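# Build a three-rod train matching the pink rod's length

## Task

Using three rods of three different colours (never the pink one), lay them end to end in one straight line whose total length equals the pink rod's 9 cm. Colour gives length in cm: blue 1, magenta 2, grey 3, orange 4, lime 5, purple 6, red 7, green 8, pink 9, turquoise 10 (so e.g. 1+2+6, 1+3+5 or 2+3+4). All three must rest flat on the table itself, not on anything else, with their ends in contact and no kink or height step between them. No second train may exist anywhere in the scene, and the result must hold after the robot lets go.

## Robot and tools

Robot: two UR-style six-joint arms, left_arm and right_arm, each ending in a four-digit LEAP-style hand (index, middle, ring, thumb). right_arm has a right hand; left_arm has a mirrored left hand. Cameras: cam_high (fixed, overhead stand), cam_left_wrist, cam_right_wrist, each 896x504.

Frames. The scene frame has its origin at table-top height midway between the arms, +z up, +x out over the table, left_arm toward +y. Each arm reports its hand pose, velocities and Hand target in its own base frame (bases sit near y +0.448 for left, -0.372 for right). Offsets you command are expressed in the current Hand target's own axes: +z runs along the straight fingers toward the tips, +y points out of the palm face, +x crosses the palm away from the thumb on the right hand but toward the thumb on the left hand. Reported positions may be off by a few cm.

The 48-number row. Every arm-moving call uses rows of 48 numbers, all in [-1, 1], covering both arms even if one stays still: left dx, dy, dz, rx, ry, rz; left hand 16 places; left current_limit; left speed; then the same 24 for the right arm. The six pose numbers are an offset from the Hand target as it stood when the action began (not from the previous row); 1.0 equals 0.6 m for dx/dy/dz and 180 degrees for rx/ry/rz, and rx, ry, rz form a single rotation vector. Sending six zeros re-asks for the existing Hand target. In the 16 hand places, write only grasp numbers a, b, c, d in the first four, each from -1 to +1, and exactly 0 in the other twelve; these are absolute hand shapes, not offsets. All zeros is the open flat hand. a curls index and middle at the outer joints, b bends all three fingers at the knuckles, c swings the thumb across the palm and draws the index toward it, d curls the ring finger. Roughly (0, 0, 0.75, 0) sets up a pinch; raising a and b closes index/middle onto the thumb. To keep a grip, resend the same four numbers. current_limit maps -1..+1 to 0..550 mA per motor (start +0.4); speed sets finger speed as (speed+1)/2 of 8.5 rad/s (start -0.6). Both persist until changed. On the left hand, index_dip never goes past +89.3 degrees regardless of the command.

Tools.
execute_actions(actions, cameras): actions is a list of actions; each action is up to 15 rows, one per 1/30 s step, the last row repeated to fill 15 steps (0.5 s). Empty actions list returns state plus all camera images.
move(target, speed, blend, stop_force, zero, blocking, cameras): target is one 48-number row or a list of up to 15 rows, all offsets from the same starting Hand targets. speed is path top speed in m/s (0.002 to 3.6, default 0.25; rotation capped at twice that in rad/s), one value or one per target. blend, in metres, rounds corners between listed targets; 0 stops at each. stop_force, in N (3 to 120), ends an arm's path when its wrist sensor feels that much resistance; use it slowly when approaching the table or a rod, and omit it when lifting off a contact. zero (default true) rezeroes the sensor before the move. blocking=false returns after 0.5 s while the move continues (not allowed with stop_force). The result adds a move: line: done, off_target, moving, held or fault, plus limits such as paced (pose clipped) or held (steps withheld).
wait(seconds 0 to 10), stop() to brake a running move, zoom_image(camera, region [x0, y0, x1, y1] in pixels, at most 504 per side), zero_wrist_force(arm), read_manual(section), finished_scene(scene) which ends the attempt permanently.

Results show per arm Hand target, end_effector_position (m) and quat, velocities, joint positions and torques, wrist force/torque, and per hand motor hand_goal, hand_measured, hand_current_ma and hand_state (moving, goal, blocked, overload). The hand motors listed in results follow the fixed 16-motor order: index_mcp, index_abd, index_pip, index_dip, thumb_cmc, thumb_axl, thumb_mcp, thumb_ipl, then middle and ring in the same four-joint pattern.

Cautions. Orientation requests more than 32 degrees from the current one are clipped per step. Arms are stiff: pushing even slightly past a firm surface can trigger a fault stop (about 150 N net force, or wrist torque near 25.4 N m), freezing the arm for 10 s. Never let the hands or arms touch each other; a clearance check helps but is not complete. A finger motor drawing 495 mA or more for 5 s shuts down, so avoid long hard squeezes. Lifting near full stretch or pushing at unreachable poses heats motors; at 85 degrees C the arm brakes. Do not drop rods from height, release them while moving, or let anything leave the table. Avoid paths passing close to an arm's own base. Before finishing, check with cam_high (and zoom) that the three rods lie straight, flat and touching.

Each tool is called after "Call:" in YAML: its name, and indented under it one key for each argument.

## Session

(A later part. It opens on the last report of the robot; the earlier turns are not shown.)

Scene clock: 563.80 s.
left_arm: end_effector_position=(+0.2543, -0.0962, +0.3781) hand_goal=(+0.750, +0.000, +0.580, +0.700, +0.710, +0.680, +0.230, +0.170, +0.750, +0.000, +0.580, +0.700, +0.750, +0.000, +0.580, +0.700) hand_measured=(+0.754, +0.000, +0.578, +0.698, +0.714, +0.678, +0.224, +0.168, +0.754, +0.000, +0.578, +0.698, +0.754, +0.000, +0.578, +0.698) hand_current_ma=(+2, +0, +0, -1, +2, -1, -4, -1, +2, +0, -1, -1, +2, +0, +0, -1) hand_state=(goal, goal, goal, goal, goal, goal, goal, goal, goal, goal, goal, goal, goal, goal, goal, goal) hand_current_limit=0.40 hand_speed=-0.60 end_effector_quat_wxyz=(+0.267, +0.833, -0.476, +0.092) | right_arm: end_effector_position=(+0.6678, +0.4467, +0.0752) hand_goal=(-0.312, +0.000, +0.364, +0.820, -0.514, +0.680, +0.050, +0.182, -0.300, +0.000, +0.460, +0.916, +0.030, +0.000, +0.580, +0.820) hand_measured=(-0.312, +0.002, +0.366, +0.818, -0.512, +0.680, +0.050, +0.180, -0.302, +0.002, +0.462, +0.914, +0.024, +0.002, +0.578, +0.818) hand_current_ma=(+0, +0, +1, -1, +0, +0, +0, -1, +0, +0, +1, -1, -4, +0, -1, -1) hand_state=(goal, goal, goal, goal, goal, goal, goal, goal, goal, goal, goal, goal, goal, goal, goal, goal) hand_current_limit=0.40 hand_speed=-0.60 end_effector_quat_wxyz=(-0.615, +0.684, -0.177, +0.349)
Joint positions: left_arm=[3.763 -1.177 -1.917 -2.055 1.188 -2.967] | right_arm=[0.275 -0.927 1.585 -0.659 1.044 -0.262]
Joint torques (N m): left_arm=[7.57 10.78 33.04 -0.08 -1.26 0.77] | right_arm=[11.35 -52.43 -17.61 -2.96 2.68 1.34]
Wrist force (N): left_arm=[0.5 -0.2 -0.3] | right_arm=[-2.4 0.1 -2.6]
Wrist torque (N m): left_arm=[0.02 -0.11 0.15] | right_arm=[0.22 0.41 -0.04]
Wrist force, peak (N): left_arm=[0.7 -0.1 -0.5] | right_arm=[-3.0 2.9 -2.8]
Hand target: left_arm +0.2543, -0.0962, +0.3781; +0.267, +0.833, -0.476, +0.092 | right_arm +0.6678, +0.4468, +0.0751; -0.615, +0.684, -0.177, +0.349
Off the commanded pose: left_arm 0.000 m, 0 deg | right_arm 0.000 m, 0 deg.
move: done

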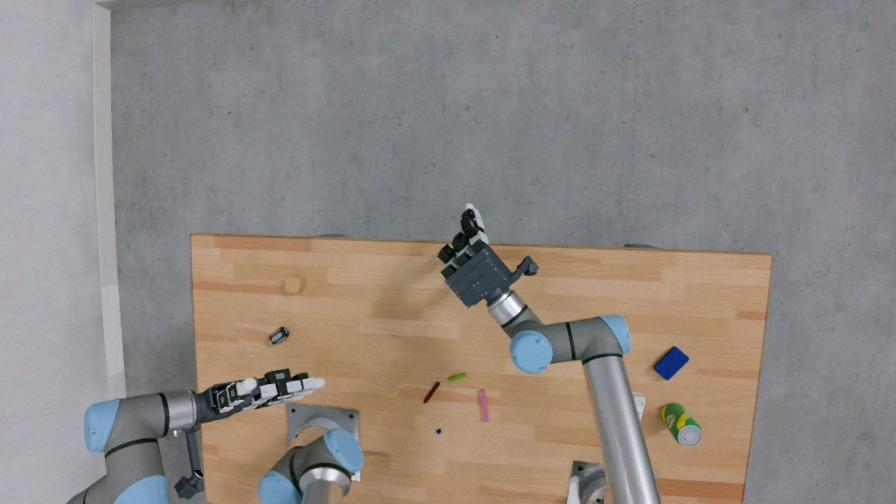

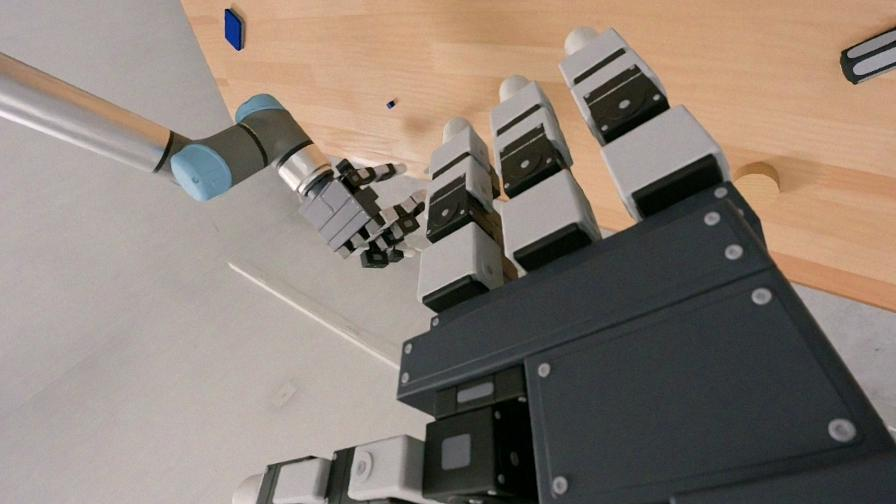

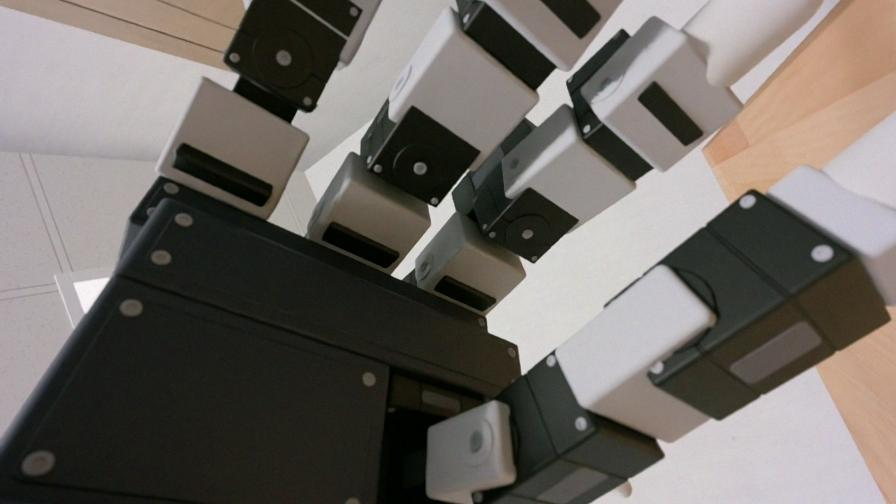

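Call:
move:
  target: [0,0,0,0,0,0, 0,0,0,0,0,0,0,0,0,0,0,0,0,0,0,0,0.4,-0.6, 0.0322,0.0087,-0.1185,0,0,0, 0,0.68,0.72,0,0,0,0,0,0,0,0,0,0,0,0,0,0.4,-0.6]
  speed: 0.15
  cameras: []

Call:
move:
  target: [0,0,0,0,0,0, 0,0,0,0,0,0,0,0,0,0,0,0,0,0,0,0,0.4,-0.6, -0.0345,0.1288,0,0,0,0, 0,0.68,0.72,0,0,0,0,0,0,0,0,0,0,0,0,0,0.4,-0.6]
  speed: 0.015
  stop_force: 4
  cameras: ["all"]

Scene clock: 589.33 s.
left_arm: end_effector_position=(+0.2543, -0.0962, +0.3781) hand_goal=(+0.750, +0.000, +0.580, +0.700, +0.710, +0.680, +0.230, +0.170, +0.750, +0.000, +0.580, +0.700, +0.750, +0.000, +0.580, +0.700) hand_measured=(+0.754, +0.000, +0.578, +0.698, +0.714, +0.678, +0.224, +0.168, +0.754, +0.000, +0.578, +0.698, +0.754, +0.000, +0.578, +0.698) hand_current_ma=(+2, +0, +0, -1, +2, -1, -4, -1, +2, +0, -1, -1, +2, +0, +0, -1) hand_state=(goal, goal, goal, goal, goal, goal, goal, goal, goal, goal, goal, goal, goal, goal, goal, goal) hand_current_limit=0.40 hand_speed=-0.60 end_effector_quat_wxyz=(+0.267, +0.833, -0.476, +0.092) | right_arm: end_effector_position=(+0.6328, +0.3817, +0.0751) hand_goal=(-0.420, +0.000, +0.388, +0.836, -0.514, +0.680, +0.050, +0.198, -0.440, +0.000, +0.444, +0.916, -0.090, +0.000, +0.580, +0.836) hand_measured=(-0.420, +0.002, +0.386, +0.834, -0.512, +0.680, +0.050, +0.196, -0.440, +0.002, +0.446, +0.914, -0.094, +0.002, +0.578, +0.832) hand_current_ma=(+0, +0, -1, -1, +0, +0, +0, -1, +0, +0, +1, -1, -2, +0, -1, -1) hand_state=(goal, goal, goal, goal, goal, goal, goal, goal, goal, goal, goal, goal, goal, goal, goal, goal) hand_current_limit=0.40 hand_speed=-0.60 end_effector_quat_wxyz=(-0.615, +0.684, -0.177, +0.349)
Joint positions: left_arm=[3.763 -1.177 -1.917 -2.055 1.188 -2.967] | right_arm=[0.171 -1.04 1.787 -0.749 0.94 -0.262]
Joint torques (N m): left_arm=[7.82 11.07 33.93 0.02 -1.16 0.52] | right_arm=[7.32 -32.89 -12.41 -0.13 2.1 2.86]
Wrist force (N): left_arm=[0.2 -0.2 -0.4] | right_arm=[-2.1 -0.2 -2.7]
Wrist torque (N m): left_arm=[0.03 -0.07 0.13] | right_arm=[0.23 0.37 -0.05]
Wrist force, peak (N): left_arm=[0.7 -0.3 -0.5] | right_arm=[-1.3 0.1 -4.3]
Hand target: left_arm +0.2543, -0.0962, +0.3781; +0.267, +0.833, -0.476, +0.092 | right_arm +0.6327, +0.3817, +0.0750; -0.615, +0.684, -0.177, +0.349
Off the commanded pose: left_arm 0.000 m, 0 deg | right_arm 0.000 m, 0 deg.
move: done
No camera images: "cameras" was empty.

Scene clock: 593.77 s.
left_arm: end_effector_position=(+0.2543, -0.0962, +0.3781) hand_goal=(+0.750, +0.000, +0.580, +0.700, +0.710, +0.680, +0.230, +0.170, +0.750, +0.000, +0.580, +0.700, +0.750, +0.000, +0.580, +0.700) hand_measured=(+0.754, +0.000, +0.578, +0.698, +0.714, +0.678, +0.224, +0.168, +0.754, +0.000, +0.578, +0.698, +0.754, +0.000, +0.578, +0.698) hand_current_ma=(+2, +0, +0, -1, +2, -1, -4, -1, +2, +0, -1, -1, +2, +0, +0, -1) hand_state=(goal, goal, goal, goal, goal, goal, goal, goal, goal, goal, goal, goal, goal, goal, goal, goal) hand_current_limit=0.40 hand_speed=-0.60 end_effector_quat_wxyz=(+0.267, +0.833, -0.476, +0.092) | right_arm: end_effector_position=(+0.6328, +0.3818, +0.0258) hand_goal=(-0.420, +0.000, +0.388, +0.836, -0.514, +0.680, +0.050, +0.198, -0.440, +0.000, +0.444, +0.916, -0.090, +0.000, +0.580, +0.836) hand_measured=(-0.420, +0.002, +0.386, +0.834, -0.512, +0.680, +0.050, +0.196, -0.440, +0.002, +0.446, +0.914, -0.094, +0.002, +0.578, +0.832) hand_current_ma=(+0, +0, -1, -1, +0, +0, +0, -1, +0, +0, +1, -1, -2, +0, -1, -1) hand_state=(goal, goal, goal, goal, goal, goal, goal, goal, goal, goal, goal, goal, goal, goal, goal, goal) hand_current_limit=0.40 hand_speed=-0.60 end_effector_quat_wxyz=(-0.615, +0.684, -0.177, +0.349)
Joint positions: left_arm=[3.763 -1.177 -1.917 -2.055 1.188 -2.967] | right_arm=[0.171 -0.955 1.81 -0.857 0.94 -0.262]
Joint torques (N m): left_arm=[6.69 11.64 34.34 -0.03 -1.29 0.37] | right_arm=[7.4 -57.23 -22.56 -2.54 -1.66 -0.47]
Wrist force (N): left_arm=[0.4 0.0 -0.2] | right_arm=[-1.7 -3.1 -3.0]
Wrist torque (N m): left_arm=[0.02 -0.08 0.13] | right_arm=[-0.04 0.32 -0.03]
Wrist force, peak (N): left_arm=[0.7 -0.1 -0.3] | right_arm=[-1.2 -13.3 -4.8]
Hand target: left_arm +0.2543, -0.0962, +0.3781; +0.267, +0.833, -0.476, +0.092 | right_arm +0.6328, +0.3818, +0.0258; -0.615, +0.684, -0.177, +0.349 (not the last commanded pose)
Off the commanded pose: left_arm 0.000 m, 0 deg | right_arm 0.031 m, 0 deg.
move: contact (right_arm)

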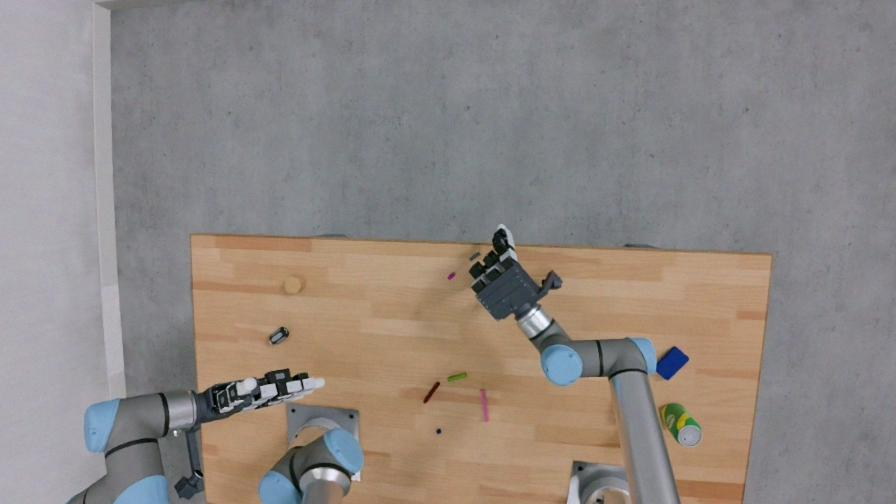

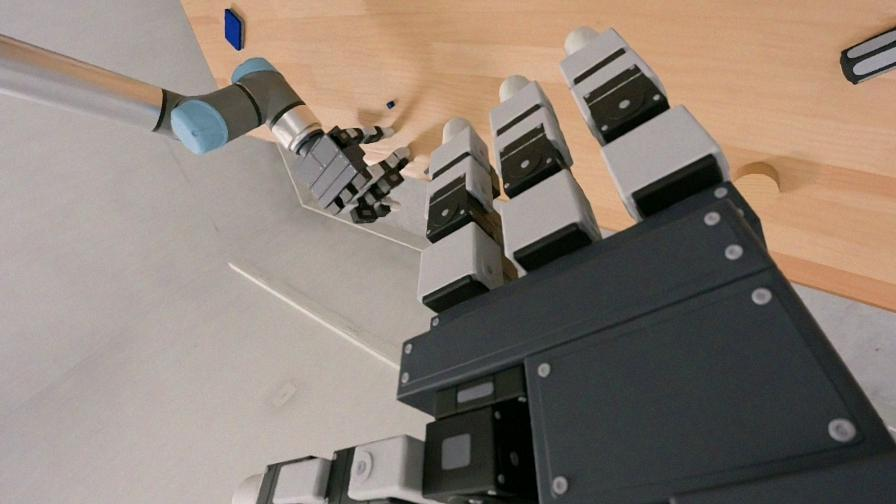

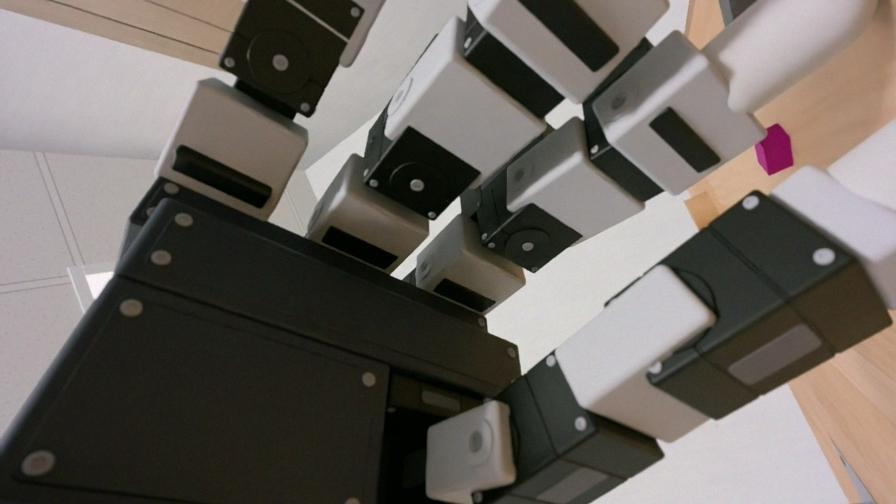

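Call:
zoom_image:
  camera: "cam_right_wrist"
  region: [680, 0, 896, 240]

Call:
zoom_image:
  camera: "cam_high"
  region: [430, 210, 560, 330]

Scaled by 2.100.

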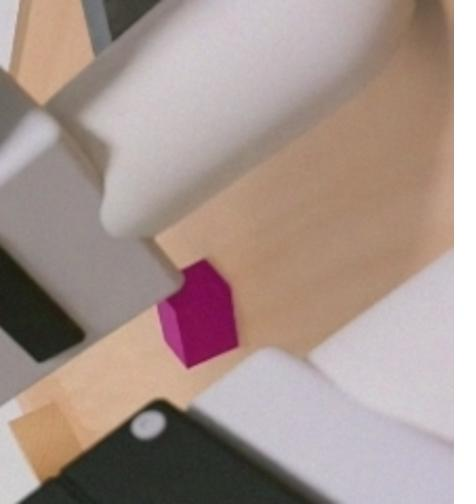

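Scaled by 3.877.

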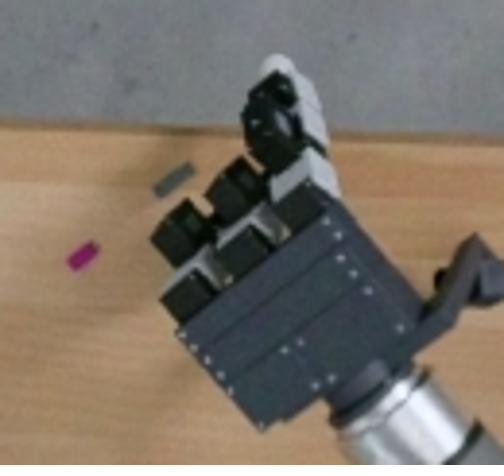

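Call:
move:
  target:
    - [0,0,0,0,0,0, 0,0,0,0,0,0,0,0,0,0,0,0,0,0,0,0,0.4,-0.6, 0.0129,-0.0483,0,0,0,0, 0,0.6,0.72,0,0,0,0,0,0,0,0,0,0,0,0,0,0.4,-0.6]
    - [0,0,0,0,0,0, 0,0,0,0,0,0,0,0,0,0,0,0,0,0,0,0,0.4,-0.6, -0.0075,-0.0538,0.1292,0,0,0, 0,0.6,0.72,0,0,0,0,0,0,0,0,0,0,0,0,0,0.4,-0.6]
  speed: 0.12
  blend: [0.005,0]
  cameras: ["cam_high","cam_right_wrist"]

Call:
zoom_image:
  camera: "cam_high"
  region: [410, 190, 560, 330]

Call:
zoom_image:
  camera: "cam_right_wrist"
  region: [680, 0, 896, 240]

Scene clock: 644.90 s.
left_arm: end_effector_position=(+0.2543, -0.0962, +0.3781) hand_goal=(+0.750, +0.000, +0.580, +0.700, +0.710, +0.680, +0.230, +0.170, +0.750, +0.000, +0.580, +0.700, +0.750, +0.000, +0.580, +0.700) hand_measured=(+0.754, +0.000, +0.578, +0.698, +0.714, +0.678, +0.224, +0.168, +0.754, +0.000, +0.578, +0.698, +0.754, +0.000, +0.578, +0.698) hand_current_ma=(+2, +0, +0, -1, +2, -1, -4, -1, +2, +0, -1, -1, +2, +0, +0, -1) hand_state=(goal, goal, goal, goal, goal, goal, goal, goal, goal, goal, goal, goal, goal, goal, goal, goal) hand_current_limit=0.40 hand_speed=-0.60 end_effector_quat_wxyz=(+0.267, +0.833, -0.476, +0.092) | right_arm: end_effector_position=(+0.6774, +0.4463, +0.0558) hand_goal=(-0.312, +0.000, +0.364, +0.820, -0.514, +0.680, +0.050, +0.182, -0.300, +0.000, +0.460, +0.916, +0.030, +0.000, +0.580, +0.820) hand_measured=(-0.318, +0.002, +0.366, +0.822, -0.512, +0.680, +0.050, +0.184, -0.308, +0.002, +0.458, +0.914, +0.014, +0.002, +0.578, +0.822) hand_current_ma=(-5, +0, +1, +1, +0, +0, +0, +1, -6, +0, -1, -1, -17, +0, -1, +1) hand_state=(goal, goal, goal, goal, goal, goal, goal, goal, goal, goal, goal, goal, goal, goal, goal, goal) hand_current_limit=0.40 hand_speed=-0.60 end_effector_quat_wxyz=(-0.615, +0.684, -0.177, +0.349)
Joint positions: left_arm=[3.763 -1.177 -1.917 -2.055 1.188 -2.967] | right_arm=[0.27 -0.883 1.567 -0.684 1.038 -0.262]
Joint torques (N m): left_arm=[7 10.68 33.38 -0.04 -1.43 0.18] | right_arm=[-12.06 -62.52 -20.81 -2.66 -2.54 -3]
Wrist force (N): left_arm=[0.6 -0.2 -0.1] | right_arm=[-2.4 -0.1 -2.7]
Wrist torque (N m): left_arm=[-0.01 -0.11 0.16] | right_arm=[0.20 0.39 0.01]
Wrist force, peak (N): left_arm=[0.8 0.0 -0.4] | right_arm=[-2.0 -3.7 -3.1]
Hand target: left_arm +0.2543, -0.0962, +0.3781; +0.267, +0.833, -0.476, +0.092 | right_arm +0.6775, +0.4463, +0.0559; -0.615, +0.684, -0.177, +0.349
Off the commanded pose: left_arm 0.000 m, 0 deg | right_arm 0.000 m, 0 deg.
move: done
Images, in order (width x height): cam_high 896x504, cam_right_wrist 896x504.

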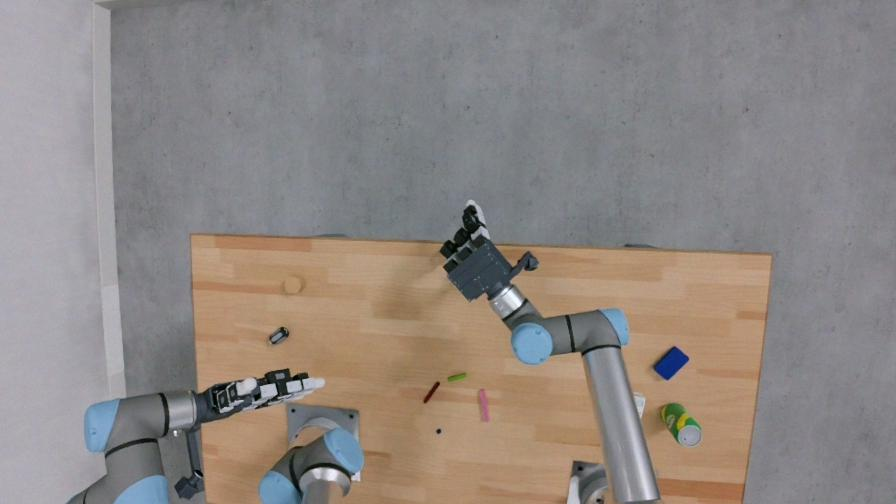

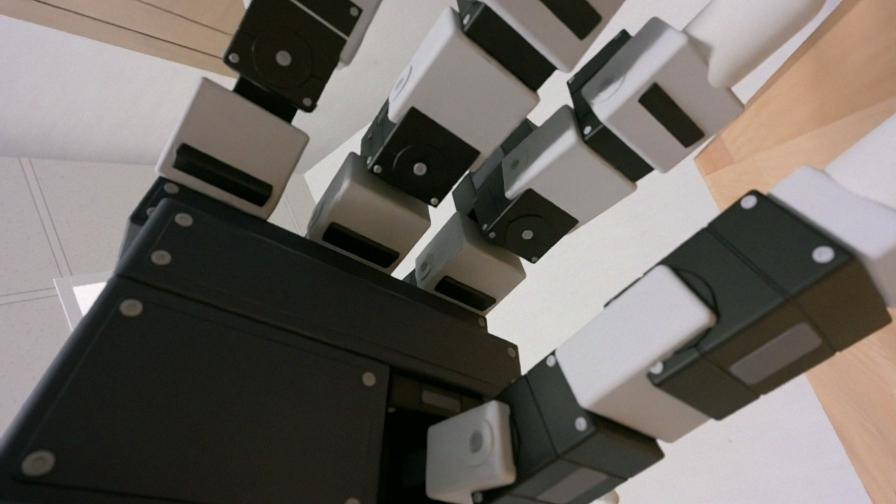

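Scaled by 3.360.

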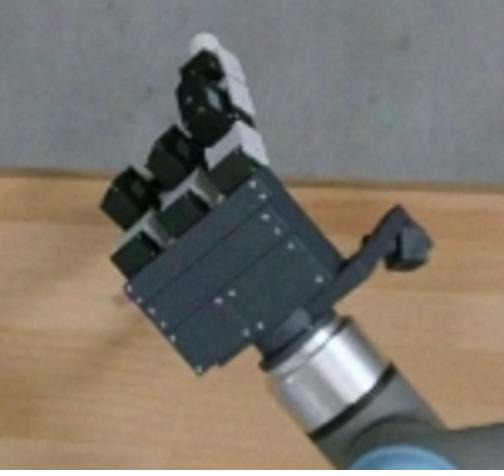

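Scaled by 2.100.

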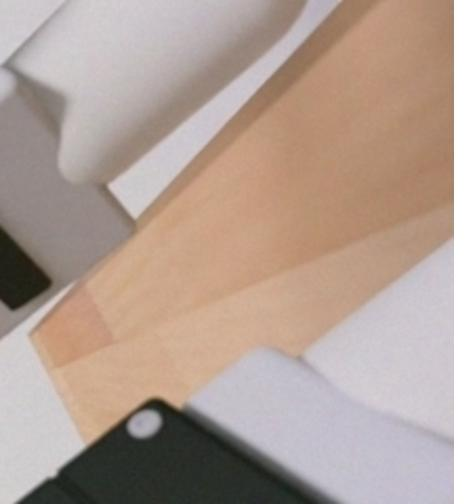

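Call:
move:
  target: [0,0,0,0,0,0, 0,0,0,0,0,0,0,0,0,0,0,0,0,0,0,0,0.4,-0.6, -0.0128,0.0478,0,0,0,0, 0,0.6,0.72,0,0,0,0,0,0,0,0,0,0,0,0,0,0.4,-0.6]
  speed: 0.02
  stop_force: 5
  cameras: ["cam_left_wrist","cam_right_wrist"]

Call:
zoom_image:
  camera: "cam_left_wrist"
  region: [240, 80, 460, 280]

Scene clock: 649.97 s.
left_arm: end_effector_position=(+0.2543, -0.0962, +0.3781) hand_goal=(+0.750, +0.000, +0.580, +0.700, +0.710, +0.680, +0.230, +0.170, +0.750, +0.000, +0.580, +0.700, +0.750, +0.000, +0.580, +0.700) hand_measured=(+0.754, +0.000, +0.578, +0.698, +0.714, +0.678, +0.224, +0.168, +0.754, +0.000, +0.578, +0.698, +0.754, +0.000, +0.578, +0.698) hand_current_ma=(+2, +0, +0, -1, +2, -1, -4, -1, +2, +0, -1, -1, +2, +0, +0, -1) hand_state=(goal, goal, goal, goal, goal, goal, goal, goal, goal, goal, goal, goal, goal, goal, goal, goal) hand_current_limit=0.40 hand_speed=-0.60 end_effector_quat_wxyz=(+0.267, +0.833, -0.476, +0.092) | right_arm: end_effector_position=(+0.6776, +0.4463, +0.0262) hand_goal=(-0.312, +0.000, +0.364, +0.820, -0.514, +0.680, +0.050, +0.182, -0.300, +0.000, +0.460, +0.916, +0.030, +0.000, +0.580, +0.820) hand_measured=(-0.318, +0.002, +0.366, +0.822, -0.512, +0.680, +0.050, +0.184, -0.308, +0.002, +0.458, +0.914, +0.014, +0.002, +0.578, +0.822) hand_current_ma=(-5, +0, +1, +1, +0, +0, +0, +1, -6, +0, -1, -1, -17, +0, -1, +1) hand_state=(goal, goal, goal, goal, goal, goal, goal, goal, goal, goal, goal, goal, goal, goal, goal, goal) hand_current_limit=0.40 hand_speed=-0.60 end_effector_quat_wxyz=(-0.615, +0.684, -0.177, +0.349)
Joint positions: left_arm=[3.763 -1.177 -1.917 -2.055 1.188 -2.967] | right_arm=[0.27 -0.838 1.578 -0.742 1.038 -0.262]
Joint torques (N m): left_arm=[6.93 11.23 33.14 -0.12 -1.45 0.31] | right_arm=[-12.5 -64.34 -23.52 -0.12 -2.32 -0.9]
Wrist force (N): left_arm=[0.4 -0.2 -0.1] | right_arm=[-2.2 -0.1 -2.9]
Wrist torque (N m): left_arm=[0.00 -0.09 0.14] | right_arm=[0.21 0.38 0.02]
Wrist force, peak (N): left_arm=[0.6 -0.1 -0.5] | right_arm=[-2.1 -1.7 -3.0]
Hand target: left_arm +0.2543, -0.0962, +0.3781; +0.267, +0.833, -0.476, +0.092 | right_arm +0.6776, +0.4463, +0.0262; -0.615, +0.684, -0.177, +0.349
Off the commanded pose: left_arm 0.000 m, 0 deg | right_arm 0.000 m, 0 deg.
move: done
Images, in order (width x height): cam_left_wrist 896x504, cam_right_wrist 896x504.

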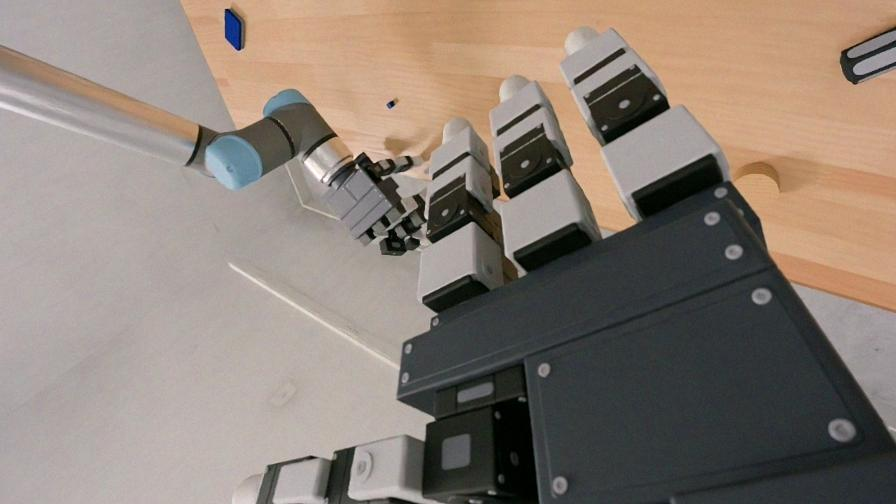

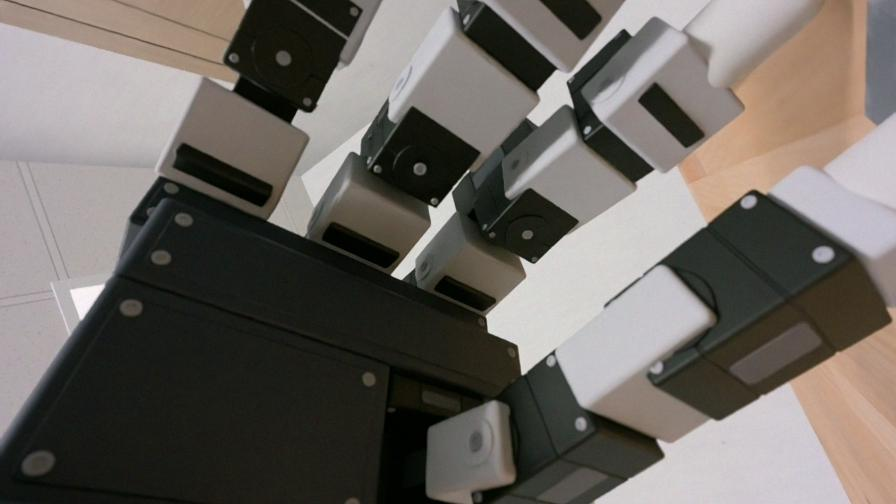

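Scaled by 2.291.

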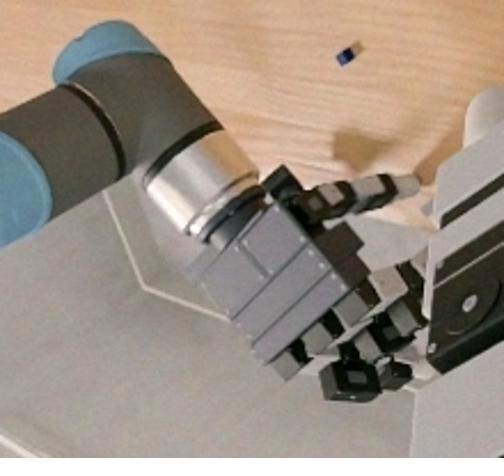

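Call:
move:
  target: [0,0,0,0.0478,-0.0593,-0.0809, 0,0,0,0,0,0,0,0,0,0,0,0,0,0,0,0,0.4,-0.6, 0,0,0,0,0,0, 0,0.6,0.72,0,0,0,0,0,0,0,0,0,0,0,0,0,0.4,-0.6]
  speed: 0.2
  cameras: ["cam_left_wrist"]

Call:
zoom_image:
  camera: "cam_left_wrist"
  region: [200, 80, 420, 280]

Scene clock: 656.93 s.
left_arm: end_effector_position=(+0.2543, -0.0962, +0.3781) hand_goal=(+0.750, +0.000, +0.580, +0.700, +0.710, +0.680, +0.230, +0.170, +0.750, +0.000, +0.580, +0.700, +0.750, +0.000, +0.580, +0.700) hand_measured=(+0.754, +0.000, +0.578, +0.698, +0.714, +0.678, +0.224, +0.168, +0.754, +0.000, +0.578, +0.698, +0.754, +0.000, +0.578, +0.698) hand_current_ma=(+2, +0, +0, -1, +2, -1, -4, -1, +2, +0, -1, -1, +2, +0, +0, -1) hand_state=(goal, goal, goal, goal, goal, goal, goal, goal, goal, goal, goal, goal, goal, goal, goal, goal) hand_current_limit=0.40 hand_speed=-0.60 end_effector_quat_wxyz=(+0.168, +0.909, -0.381, +0.015) | right_arm: end_effector_position=(+0.6776, +0.4463, +0.0262) hand_goal=(-0.312, +0.000, +0.364, +0.820, -0.514, +0.680, +0.050, +0.182, -0.300, +0.000, +0.460, +0.916, +0.030, +0.000, +0.580, +0.820) hand_measured=(-0.318, +0.002, +0.366, +0.822, -0.512, +0.680, +0.050, +0.184, -0.308, +0.002, +0.458, +0.914, +0.014, +0.002, +0.578, +0.822) hand_current_ma=(-5, +0, +1, +1, +0, +0, +0, +1, -6, +0, -1, -1, -17, +0, -1, +1) hand_state=(goal, goal, goal, goal, goal, goal, goal, goal, goal, goal, goal, goal, goal, goal, goal, goal) hand_current_limit=0.40 hand_speed=-0.60 end_effector_quat_wxyz=(-0.615, +0.684, -0.177, +0.349)
Joint positions: left_arm=[3.713 -1.108 -1.907 -1.963 1.357 -3.318] | right_arm=[0.27 -0.838 1.578 -0.742 1.038 -0.262]
Joint torques (N m): left_arm=[9.08 -3.86 19.62 0.46 -0.91 -0.25] | right_arm=[-11.23 -64.48 -24.54 -0.85 -1.64 2.65]
Wrist force (N): left_arm=[1.0 0.2 0.1] | right_arm=[-2.3 0.1 -3.0]
Wrist torque (N m): left_arm=[0.01 -0.10 0.06] | right_arm=[0.26 0.38 0.02]
Wrist force, peak (N): left_arm=[1.1 0.2 -0.3] | right_arm=[-2.6 -0.2 -3.0]
Hand target: left_arm +0.2543, -0.0962, +0.3781; +0.168, +0.909, -0.381, +0.015 | right_arm +0.6776, +0.4463, +0.0262; -0.615, +0.684, -0.177, +0.349
Off the commanded pose: left_arm 0.000 m, 0 deg | right_arm 0.000 m, 0 deg.
move: done
Images, in order (width x height): cam_left_wrist 896x504.

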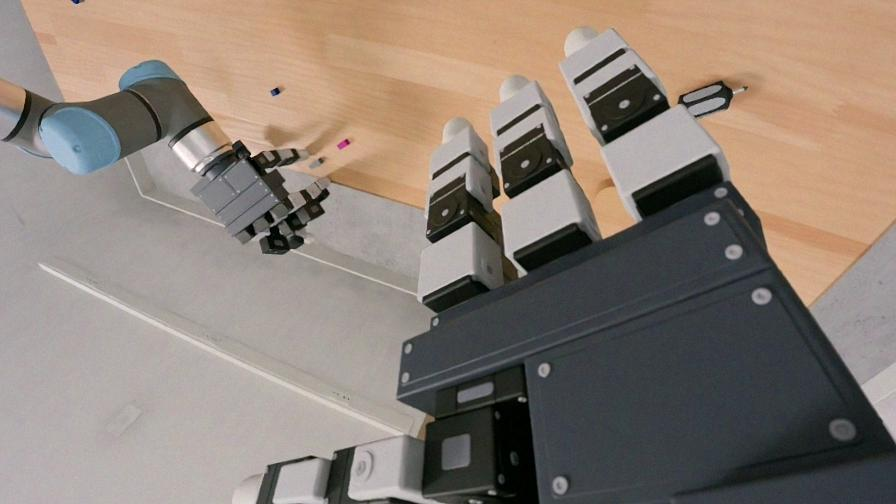

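Scaled by 2.291.

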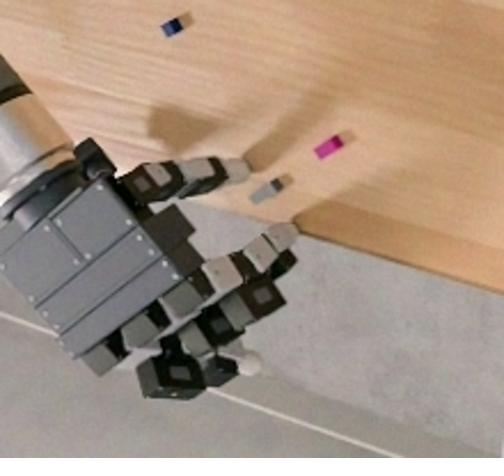

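Call:
zoom_image:
  camera: "cam_left_wrist"
  region: [285, 125, 365, 195]

Scaled by 6.300.

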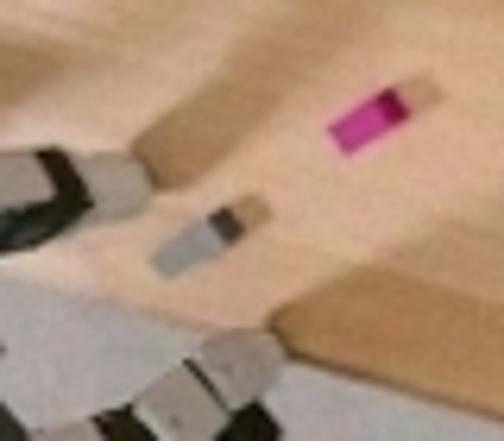

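Call:
move:
  target: [0,0,0,0,0,0, 0,0,0,0,0,0,0,0,0,0,0,0,0,0,0,0,0.4,-0.6, -0.0048,-0.0013,0,0,0,0, 0,0.6,0.72,0,0,0,0,0,0,0,0,0,0,0,0,0,0.0,-0.9]
  speed: 0.03
  cameras: []

Call:
move:
  target: [0,0,0,0,0,0, 0,0,0,0,0,0,0,0,0,0,0,0,0,0,0,0,0.4,-0.6, 0,0,0,0,0,0, 0,0.85,0.72,0,0,0,0,0,0,0,0,0,0,0,0,0,0.0,-0.9]
  speed: 0.03
  cameras: ["cam_left_wrist"]

Call:
zoom_image:
  camera: "cam_left_wrist"
  region: [285, 125, 365, 195]

Scene clock: 688.50 s.
left_arm: end_effector_position=(+0.2543, -0.0962, +0.3781) hand_goal=(+0.750, +0.000, +0.580, +0.700, +0.710, +0.680, +0.230, +0.170, +0.750, +0.000, +0.580, +0.700, +0.750, +0.000, +0.580, +0.700) hand_measured=(+0.754, +0.000, +0.578, +0.698, +0.714, +0.678, +0.224, +0.168, +0.754, +0.000, +0.578, +0.698, +0.754, +0.000, +0.578, +0.698) hand_current_ma=(+2, +0, +0, -1, +2, -1, -4, -1, +2, +0, -1, -1, +2, +0, +0, -1) hand_state=(goal, goal, goal, goal, goal, goal, goal, goal, goal, goal, goal, goal, goal, goal, goal, goal) hand_current_limit=0.40 hand_speed=-0.60 end_effector_quat_wxyz=(+0.168, +0.909, -0.381, +0.015) | right_arm: end_effector_position=(+0.6754, +0.4484, +0.0262) hand_goal=(-0.312, +0.000, +0.364, +0.820, -0.514, +0.680, +0.050, +0.182, -0.300, +0.000, +0.460, +0.916, +0.030, +0.000, +0.580, +0.820) hand_measured=(-0.318, +0.002, +0.366, +0.822, -0.512, +0.680, +0.050, +0.184, -0.308, +0.002, +0.458, +0.914, +0.014, +0.002, +0.578, +0.822) hand_current_ma=(-5, +0, +1, +1, +0, +0, +0, +1, -6, +0, -1, -1, -17, +0, -1, +1) hand_state=(goal, goal, goal, goal, goal, goal, goal, goal, goal, goal, goal, goal, goal, goal, goal, goal) hand_current_limit=0.00 hand_speed=-0.90 end_effector_quat_wxyz=(-0.615, +0.684, -0.177, +0.349)
Joint positions: left_arm=[3.713 -1.108 -1.907 -1.963 1.357 -3.318] | right_arm=[0.274 -0.839 1.581 -0.743 1.043 -0.262]
Joint torques (N m): left_arm=[9.2 -5.25 17.18 0.29 -0.25 -0.51] | right_arm=[4.73 -63.63 -12.3 -2.82 1.81 2.52]
Wrist force (N): left_arm=[0.9 0.0 -0.2] | right_arm=[-2.3 -0.1 -2.9]
Wrist torque (N m): left_arm=[-0.01 -0.10 0.06] | right_arm=[0.24 0.41 0.00]
Wrist force, peak (N): left_arm=[1.3 0.1 0.0] | right_arm=[-2.6 -0.3 -3.0]
Hand target: left_arm +0.2543, -0.0962, +0.3781; +0.168, +0.909, -0.381, +0.015 | right_arm +0.6754, +0.4484, +0.0262; -0.615, +0.684, -0.177, +0.349
Off the commanded pose: left_arm 0.000 m, 0 deg | right_arm 0.000 m, 0 deg.
move: done
No camera images: "cameras" was empty.

Scene clock: 690.07 s.
left_arm: end_effector_position=(+0.2543, -0.0962, +0.3781) hand_goal=(+0.750, +0.000, +0.580, +0.700, +0.710, +0.680, +0.230, +0.170, +0.750, +0.000, +0.580, +0.700, +0.750, +0.000, +0.580, +0.700) hand_measured=(+0.754, +0.000, +0.578, +0.698, +0.714, +0.678, +0.224, +0.168, +0.754, +0.000, +0.578, +0.698, +0.754, +0.000, +0.578, +0.698) hand_current_ma=(+2, +0, +0, -1, +2, -1, -4, -1, +2, +0, -1, -1, +2, +0, +0, -1) hand_state=(goal, goal, goal, goal, goal, goal, goal, goal, goal, goal, goal, goal, goal, goal, goal, goal) hand_current_limit=0.40 hand_speed=-0.60 end_effector_quat_wxyz=(+0.168, +0.909, -0.381, +0.015) | right_arm: end_effector_position=(+0.6754, +0.4484, +0.0262) hand_goal=(-0.650, +0.000, +0.440, +0.870, -0.514, +0.680, +0.050, +0.232, -0.738, +0.000, +0.410, +0.916, -0.344, +0.000, +0.580, +0.870) hand_measured=(-0.584, +0.002, +0.452, +0.876, -0.514, +0.680, +0.040, +0.222, -0.730, +0.002, +0.412, +0.914, -0.344, +0.002, +0.578, +0.866) hand_current_ma=(+154, +0, +12, +4, +0, +0, -12, -14, +6, +0, +1, -1, +0, +0, -1, -1) hand_state=(blocked, goal, goal, goal, goal, goal, goal, goal, goal, goal, goal, goal, goal, goal, goal, goal) hand_current_limit=0.00 hand_speed=-0.90 end_effector_quat_wxyz=(-0.615, +0.684, -0.177, +0.349)
Joint positions: left_arm=[3.713 -1.108 -1.907 -1.963 1.357 -3.318] | right_arm=[0.274 -0.839 1.581 -0.743 1.043 -0.262]
Joint torques (N m): left_arm=[9.09 -3.65 17.1 0.25 -0.57 -0.08] | right_arm=[-11.02 -48.93 -24.07 0.23 -1.94 1.72]
Wrist force (N): left_arm=[1.0 -0.1 0.2] | right_arm=[-2.0 -2.3 -1.7]
Wrist torque (N m): left_arm=[-0.04 -0.10 0.07] | right_arm=[0.18 0.41 0.06]
Wrist force, peak (N): left_arm=[1.2 0.0 -0.1] | right_arm=[-2.0 -3.7 -1.7]
Hand target: left_arm +0.2543, -0.0962, +0.3781; +0.168, +0.909, -0.381, +0.015 | right_arm +0.6754, +0.4484, +0.0262; -0.615, +0.684, -0.177, +0.349
Off the commanded pose: left_arm 0.000 m, 0 deg | right_arm 0.000 m, 0 deg.
move: done
Images, in order (width x height): cam_left_wrist 896x504.

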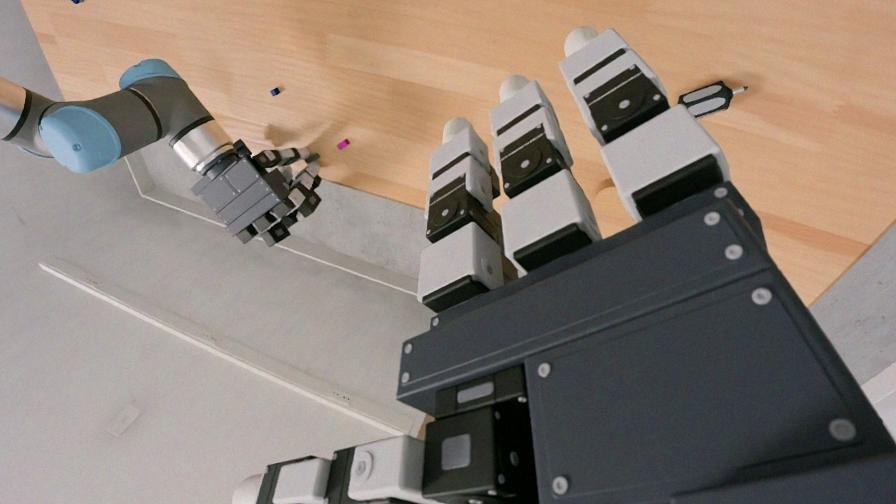

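Scaled by 6.300.

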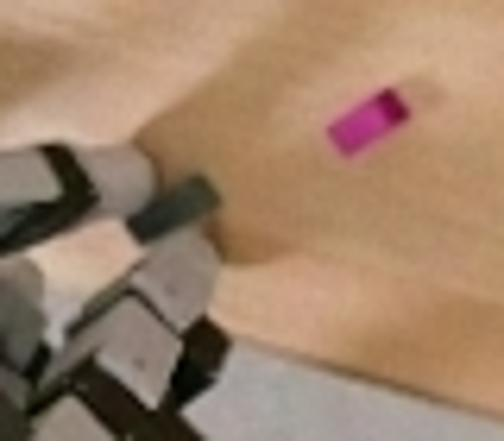

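Call:
move:
  target: [0,0,0,0,0,0, 0,0,0,0,0,0,0,0,0,0,0,0,0,0,0,0,0.4,-0.6, 0.0216,-0.0805,0,0,0,0, 0,0.85,0.72,0,0,0,0,0,0,0,0,0,0,0,0,0,0.0,-0.9]
  speed: 0.05
  cameras: ["cam_left_wrist","cam_right_wrist"]

Call:
zoom_image:
  camera: "cam_left_wrist"
  region: [255, 115, 345, 195]

Scene clock: 698.73 s.
left_arm: end_effector_position=(+0.2543, -0.0962, +0.3781) hand_goal=(+0.750, +0.000, +0.580, +0.700, +0.710, +0.680, +0.230, +0.170, +0.750, +0.000, +0.580, +0.700, +0.750, +0.000, +0.580, +0.700) hand_measured=(+0.754, +0.000, +0.578, +0.698, +0.714, +0.678, +0.224, +0.168, +0.754, +0.000, +0.578, +0.698, +0.754, +0.000, +0.578, +0.698) hand_current_ma=(+2, +0, +0, -1, +2, -1, -4, -1, +2, +0, -1, -1, +2, +0, +0, -1) hand_state=(goal, goal, goal, goal, goal, goal, goal, goal, goal, goal, goal, goal, goal, goal, goal, goal) hand_current_limit=0.40 hand_speed=-0.60 end_effector_quat_wxyz=(+0.168, +0.909, -0.381, +0.015) | right_arm: end_effector_position=(+0.6755, +0.4484, +0.0765) hand_goal=(-0.650, +0.000, +0.440, +0.870, -0.514, +0.680, +0.050, +0.232, -0.738, +0.000, +0.410, +0.916, -0.344, +0.000, +0.580, +0.870) hand_measured=(-0.612, +0.002, +0.452, +0.876, -0.514, +0.680, +0.060, +0.236, -0.730, +0.002, +0.412, +0.914, -0.344, +0.002, +0.578, +0.866) hand_current_ma=(+66, +0, +12, +4, +0, +0, +11, +3, +6, +0, +1, -1, +0, +0, -1, -1) hand_state=(blocked, goal, goal, goal, goal, goal, goal, goal, goal, goal, goal, goal, goal, goal, goal, goal) hand_current_limit=0.00 hand_speed=-0.90 end_effector_quat_wxyz=(-0.616, +0.684, -0.177, +0.349) end_effector_velocity=(+0.000, +0.000, -0.002) end_effector_angular_velocity=(+0.000, -0.002, +0.000)
Joint positions: left_arm=[3.713 -1.108 -1.907 -1.963 1.357 -3.318] | right_arm=[0.274 -0.915 1.559 -0.645 1.043 -0.262]
Joint velocities: left_arm=[within noise] | right_arm=[0 0.003 0.001 -0.006 0 -0.001]
Joint torques (N m): left_arm=[8.77 -4.89 16.14 0.24 -1.14 1.07] | right_arm=[-11.22 -36.34 -11.32 -3.03 -2.12 2.08]
Wrist force (N): left_arm=[1.2 0.1 -0.1] | right_arm=[-2.1 -0.2 -2.6]
Wrist torque (N m): left_arm=[0.00 -0.13 0.08] | right_arm=[0.27 0.38 0.06]
Wrist force, peak (N): left_arm=[1.3 -0.1 0.0] | right_arm=[-1.9 -3.7 -1.8]
Hand target: left_arm +0.2543, -0.0962, +0.3781; +0.168, +0.909, -0.381, +0.015 | right_arm +0.6754, +0.4483, +0.0762; -0.615, +0.684, -0.177, +0.349
Off the commanded pose: left_arm 0.000 m, 0 deg | right_arm 0.000 m, 0 deg.
move: done
Images, in order (width x height): cam_left_wrist 896x504, cam_right_wrist 896x504.

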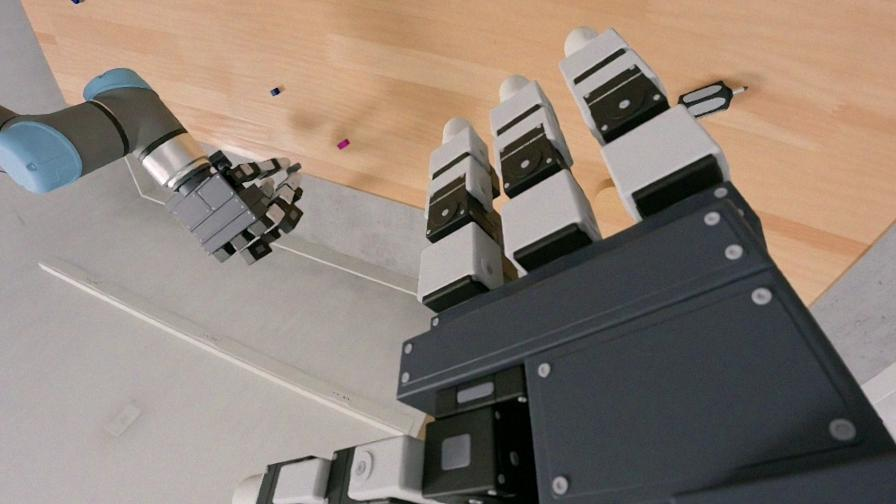

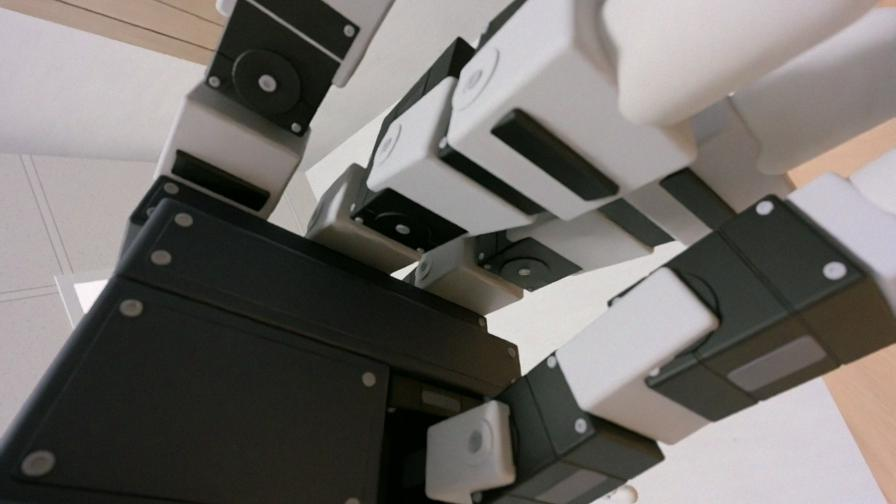

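Scaled by 5.600.

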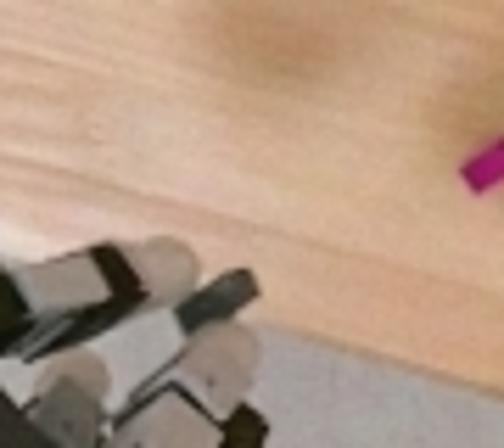

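Call:
move:
  target: [-0.0048,0.1302,0.3113,-0.1297,-0.1047,0, 0,0,0,0,0,0,0,0,0,0,0,0,0,0,0,0,0.4,-0.6, -0.1552,-0.191,-0.4353,-0.0355,0.1325,0, 0,0.9,0.72,0,0,0,0,0,0,0,0,0,0,0,0,0,0.0,-0.9]
  speed: 0.15
  cameras: ["all"]

Call:
zoom_image:
  camera: "cam_left_wrist"
  region: [180, 60, 480, 260]

Scene clock: 732.67 s.
left_arm: end_effector_position=(+0.1788, -0.2045, +0.2245) hand_goal=(+0.750, +0.000, +0.580, +0.700, +0.710, +0.680, +0.230, +0.170, +0.750, +0.000, +0.580, +0.700, +0.750, +0.000, +0.580, +0.700) hand_measured=(+0.754, +0.000, +0.578, +0.698, +0.714, +0.678, +0.224, +0.168, +0.754, +0.000, +0.578, +0.698, +0.754, +0.000, +0.578, +0.698) hand_current_ma=(+2, +0, +0, -1, +2, -1, -4, -1, +2, +0, +0, -1, +2, +0, +0, -1) hand_state=(goal, goal, goal, goal, goal, goal, goal, goal, goal, goal, goal, goal, goal, goal, goal, goal) hand_current_limit=0.40 hand_speed=-0.60 end_effector_quat_wxyz=(+0.284, +0.847, -0.398, -0.210) | right_arm: end_effector_position=(+0.4077, +0.3439, +0.1625) hand_goal=(-0.716, +0.000, +0.454, +0.880, -0.514, +0.680, +0.050, +0.242, -0.824, +0.000, +0.400, +0.916, -0.420, +0.000, +0.580, +0.880) hand_measured=(-0.680, +0.002, +0.460, +0.882, -0.514, +0.680, +0.054, +0.242, -0.816, +0.002, +0.404, +0.914, -0.420, +0.002, +0.578, +0.878) hand_current_ma=(+63, +0, +4, +1, +0, +0, +4, +0, +5, +0, +2, -1, +0, +0, -1, -1) hand_state=(blocked, goal, goal, goal, goal, goal, goal, goal, goal, goal, goal, goal, goal, goal, goal, goal) hand_current_limit=0.00 hand_speed=-0.90 end_effector_quat_wxyz=(-0.527, +0.630, -0.319, +0.472)
Joint positions: left_arm=[3.328 -1.321 -2.256 -1.833 1.37 -3.573] | right_arm=[0.509 -1.609 2.259 -0.651 1.708 -0.262]
Joint torques (N m): left_arm=[5.64 8.36 29.19 -0.59 0.67 1.53] | right_arm=[-8.86 -15.7 -21.54 -2.97 -0.31 -2.75]
Wrist force (N): left_arm=[1.2 -0.4 -0.3] | right_arm=[-2.4 -0.3 -2.3]
Wrist torque (N m): left_arm=[0.06 -0.01 0.11] | right_arm=[0.27 0.43 0.05]
Wrist force, peak (N): left_arm=[2.0 -0.7 0.5] | right_arm=[-2.3 -0.9 -3.6]
Hand target: left_arm +0.1788, -0.2045, +0.2245; +0.284, +0.847, -0.398, -0.210 | right_arm +0.4077, +0.3438, +0.1625; -0.527, +0.630, -0.319, +0.472
Off the commanded pose: left_arm 0.000 m, 0 deg | right_arm 0.000 m, 0 deg.
move: done

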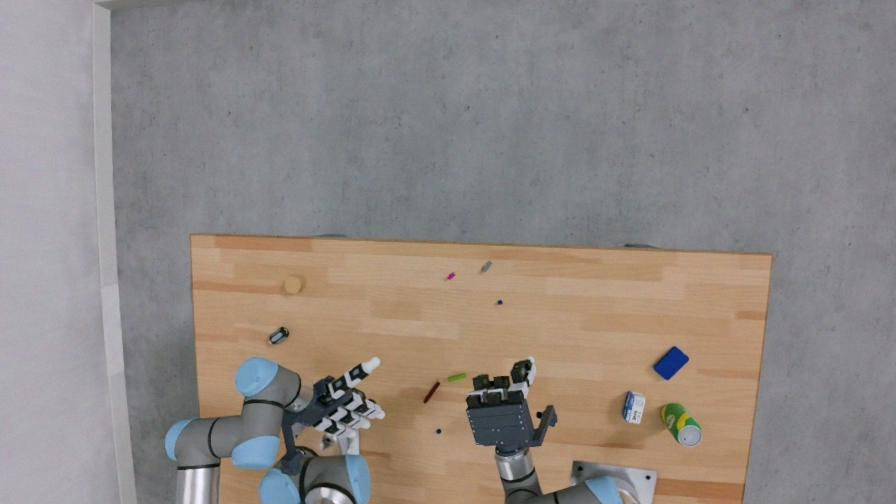

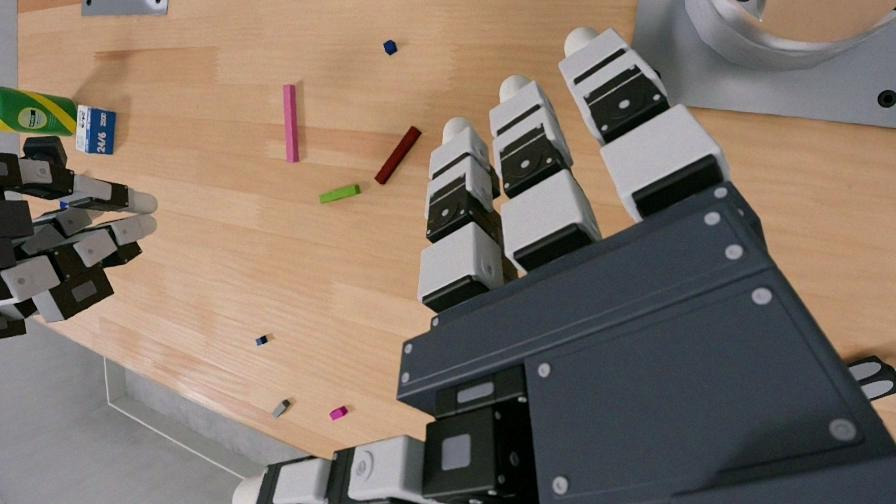

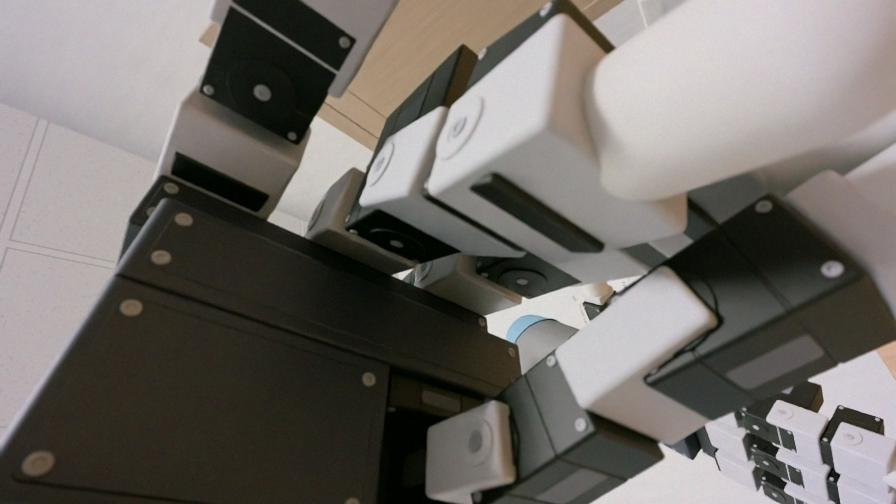

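Scaled by 1.680.

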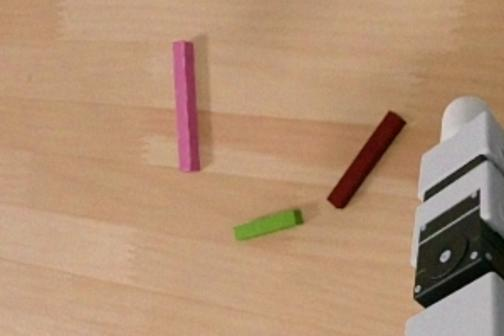

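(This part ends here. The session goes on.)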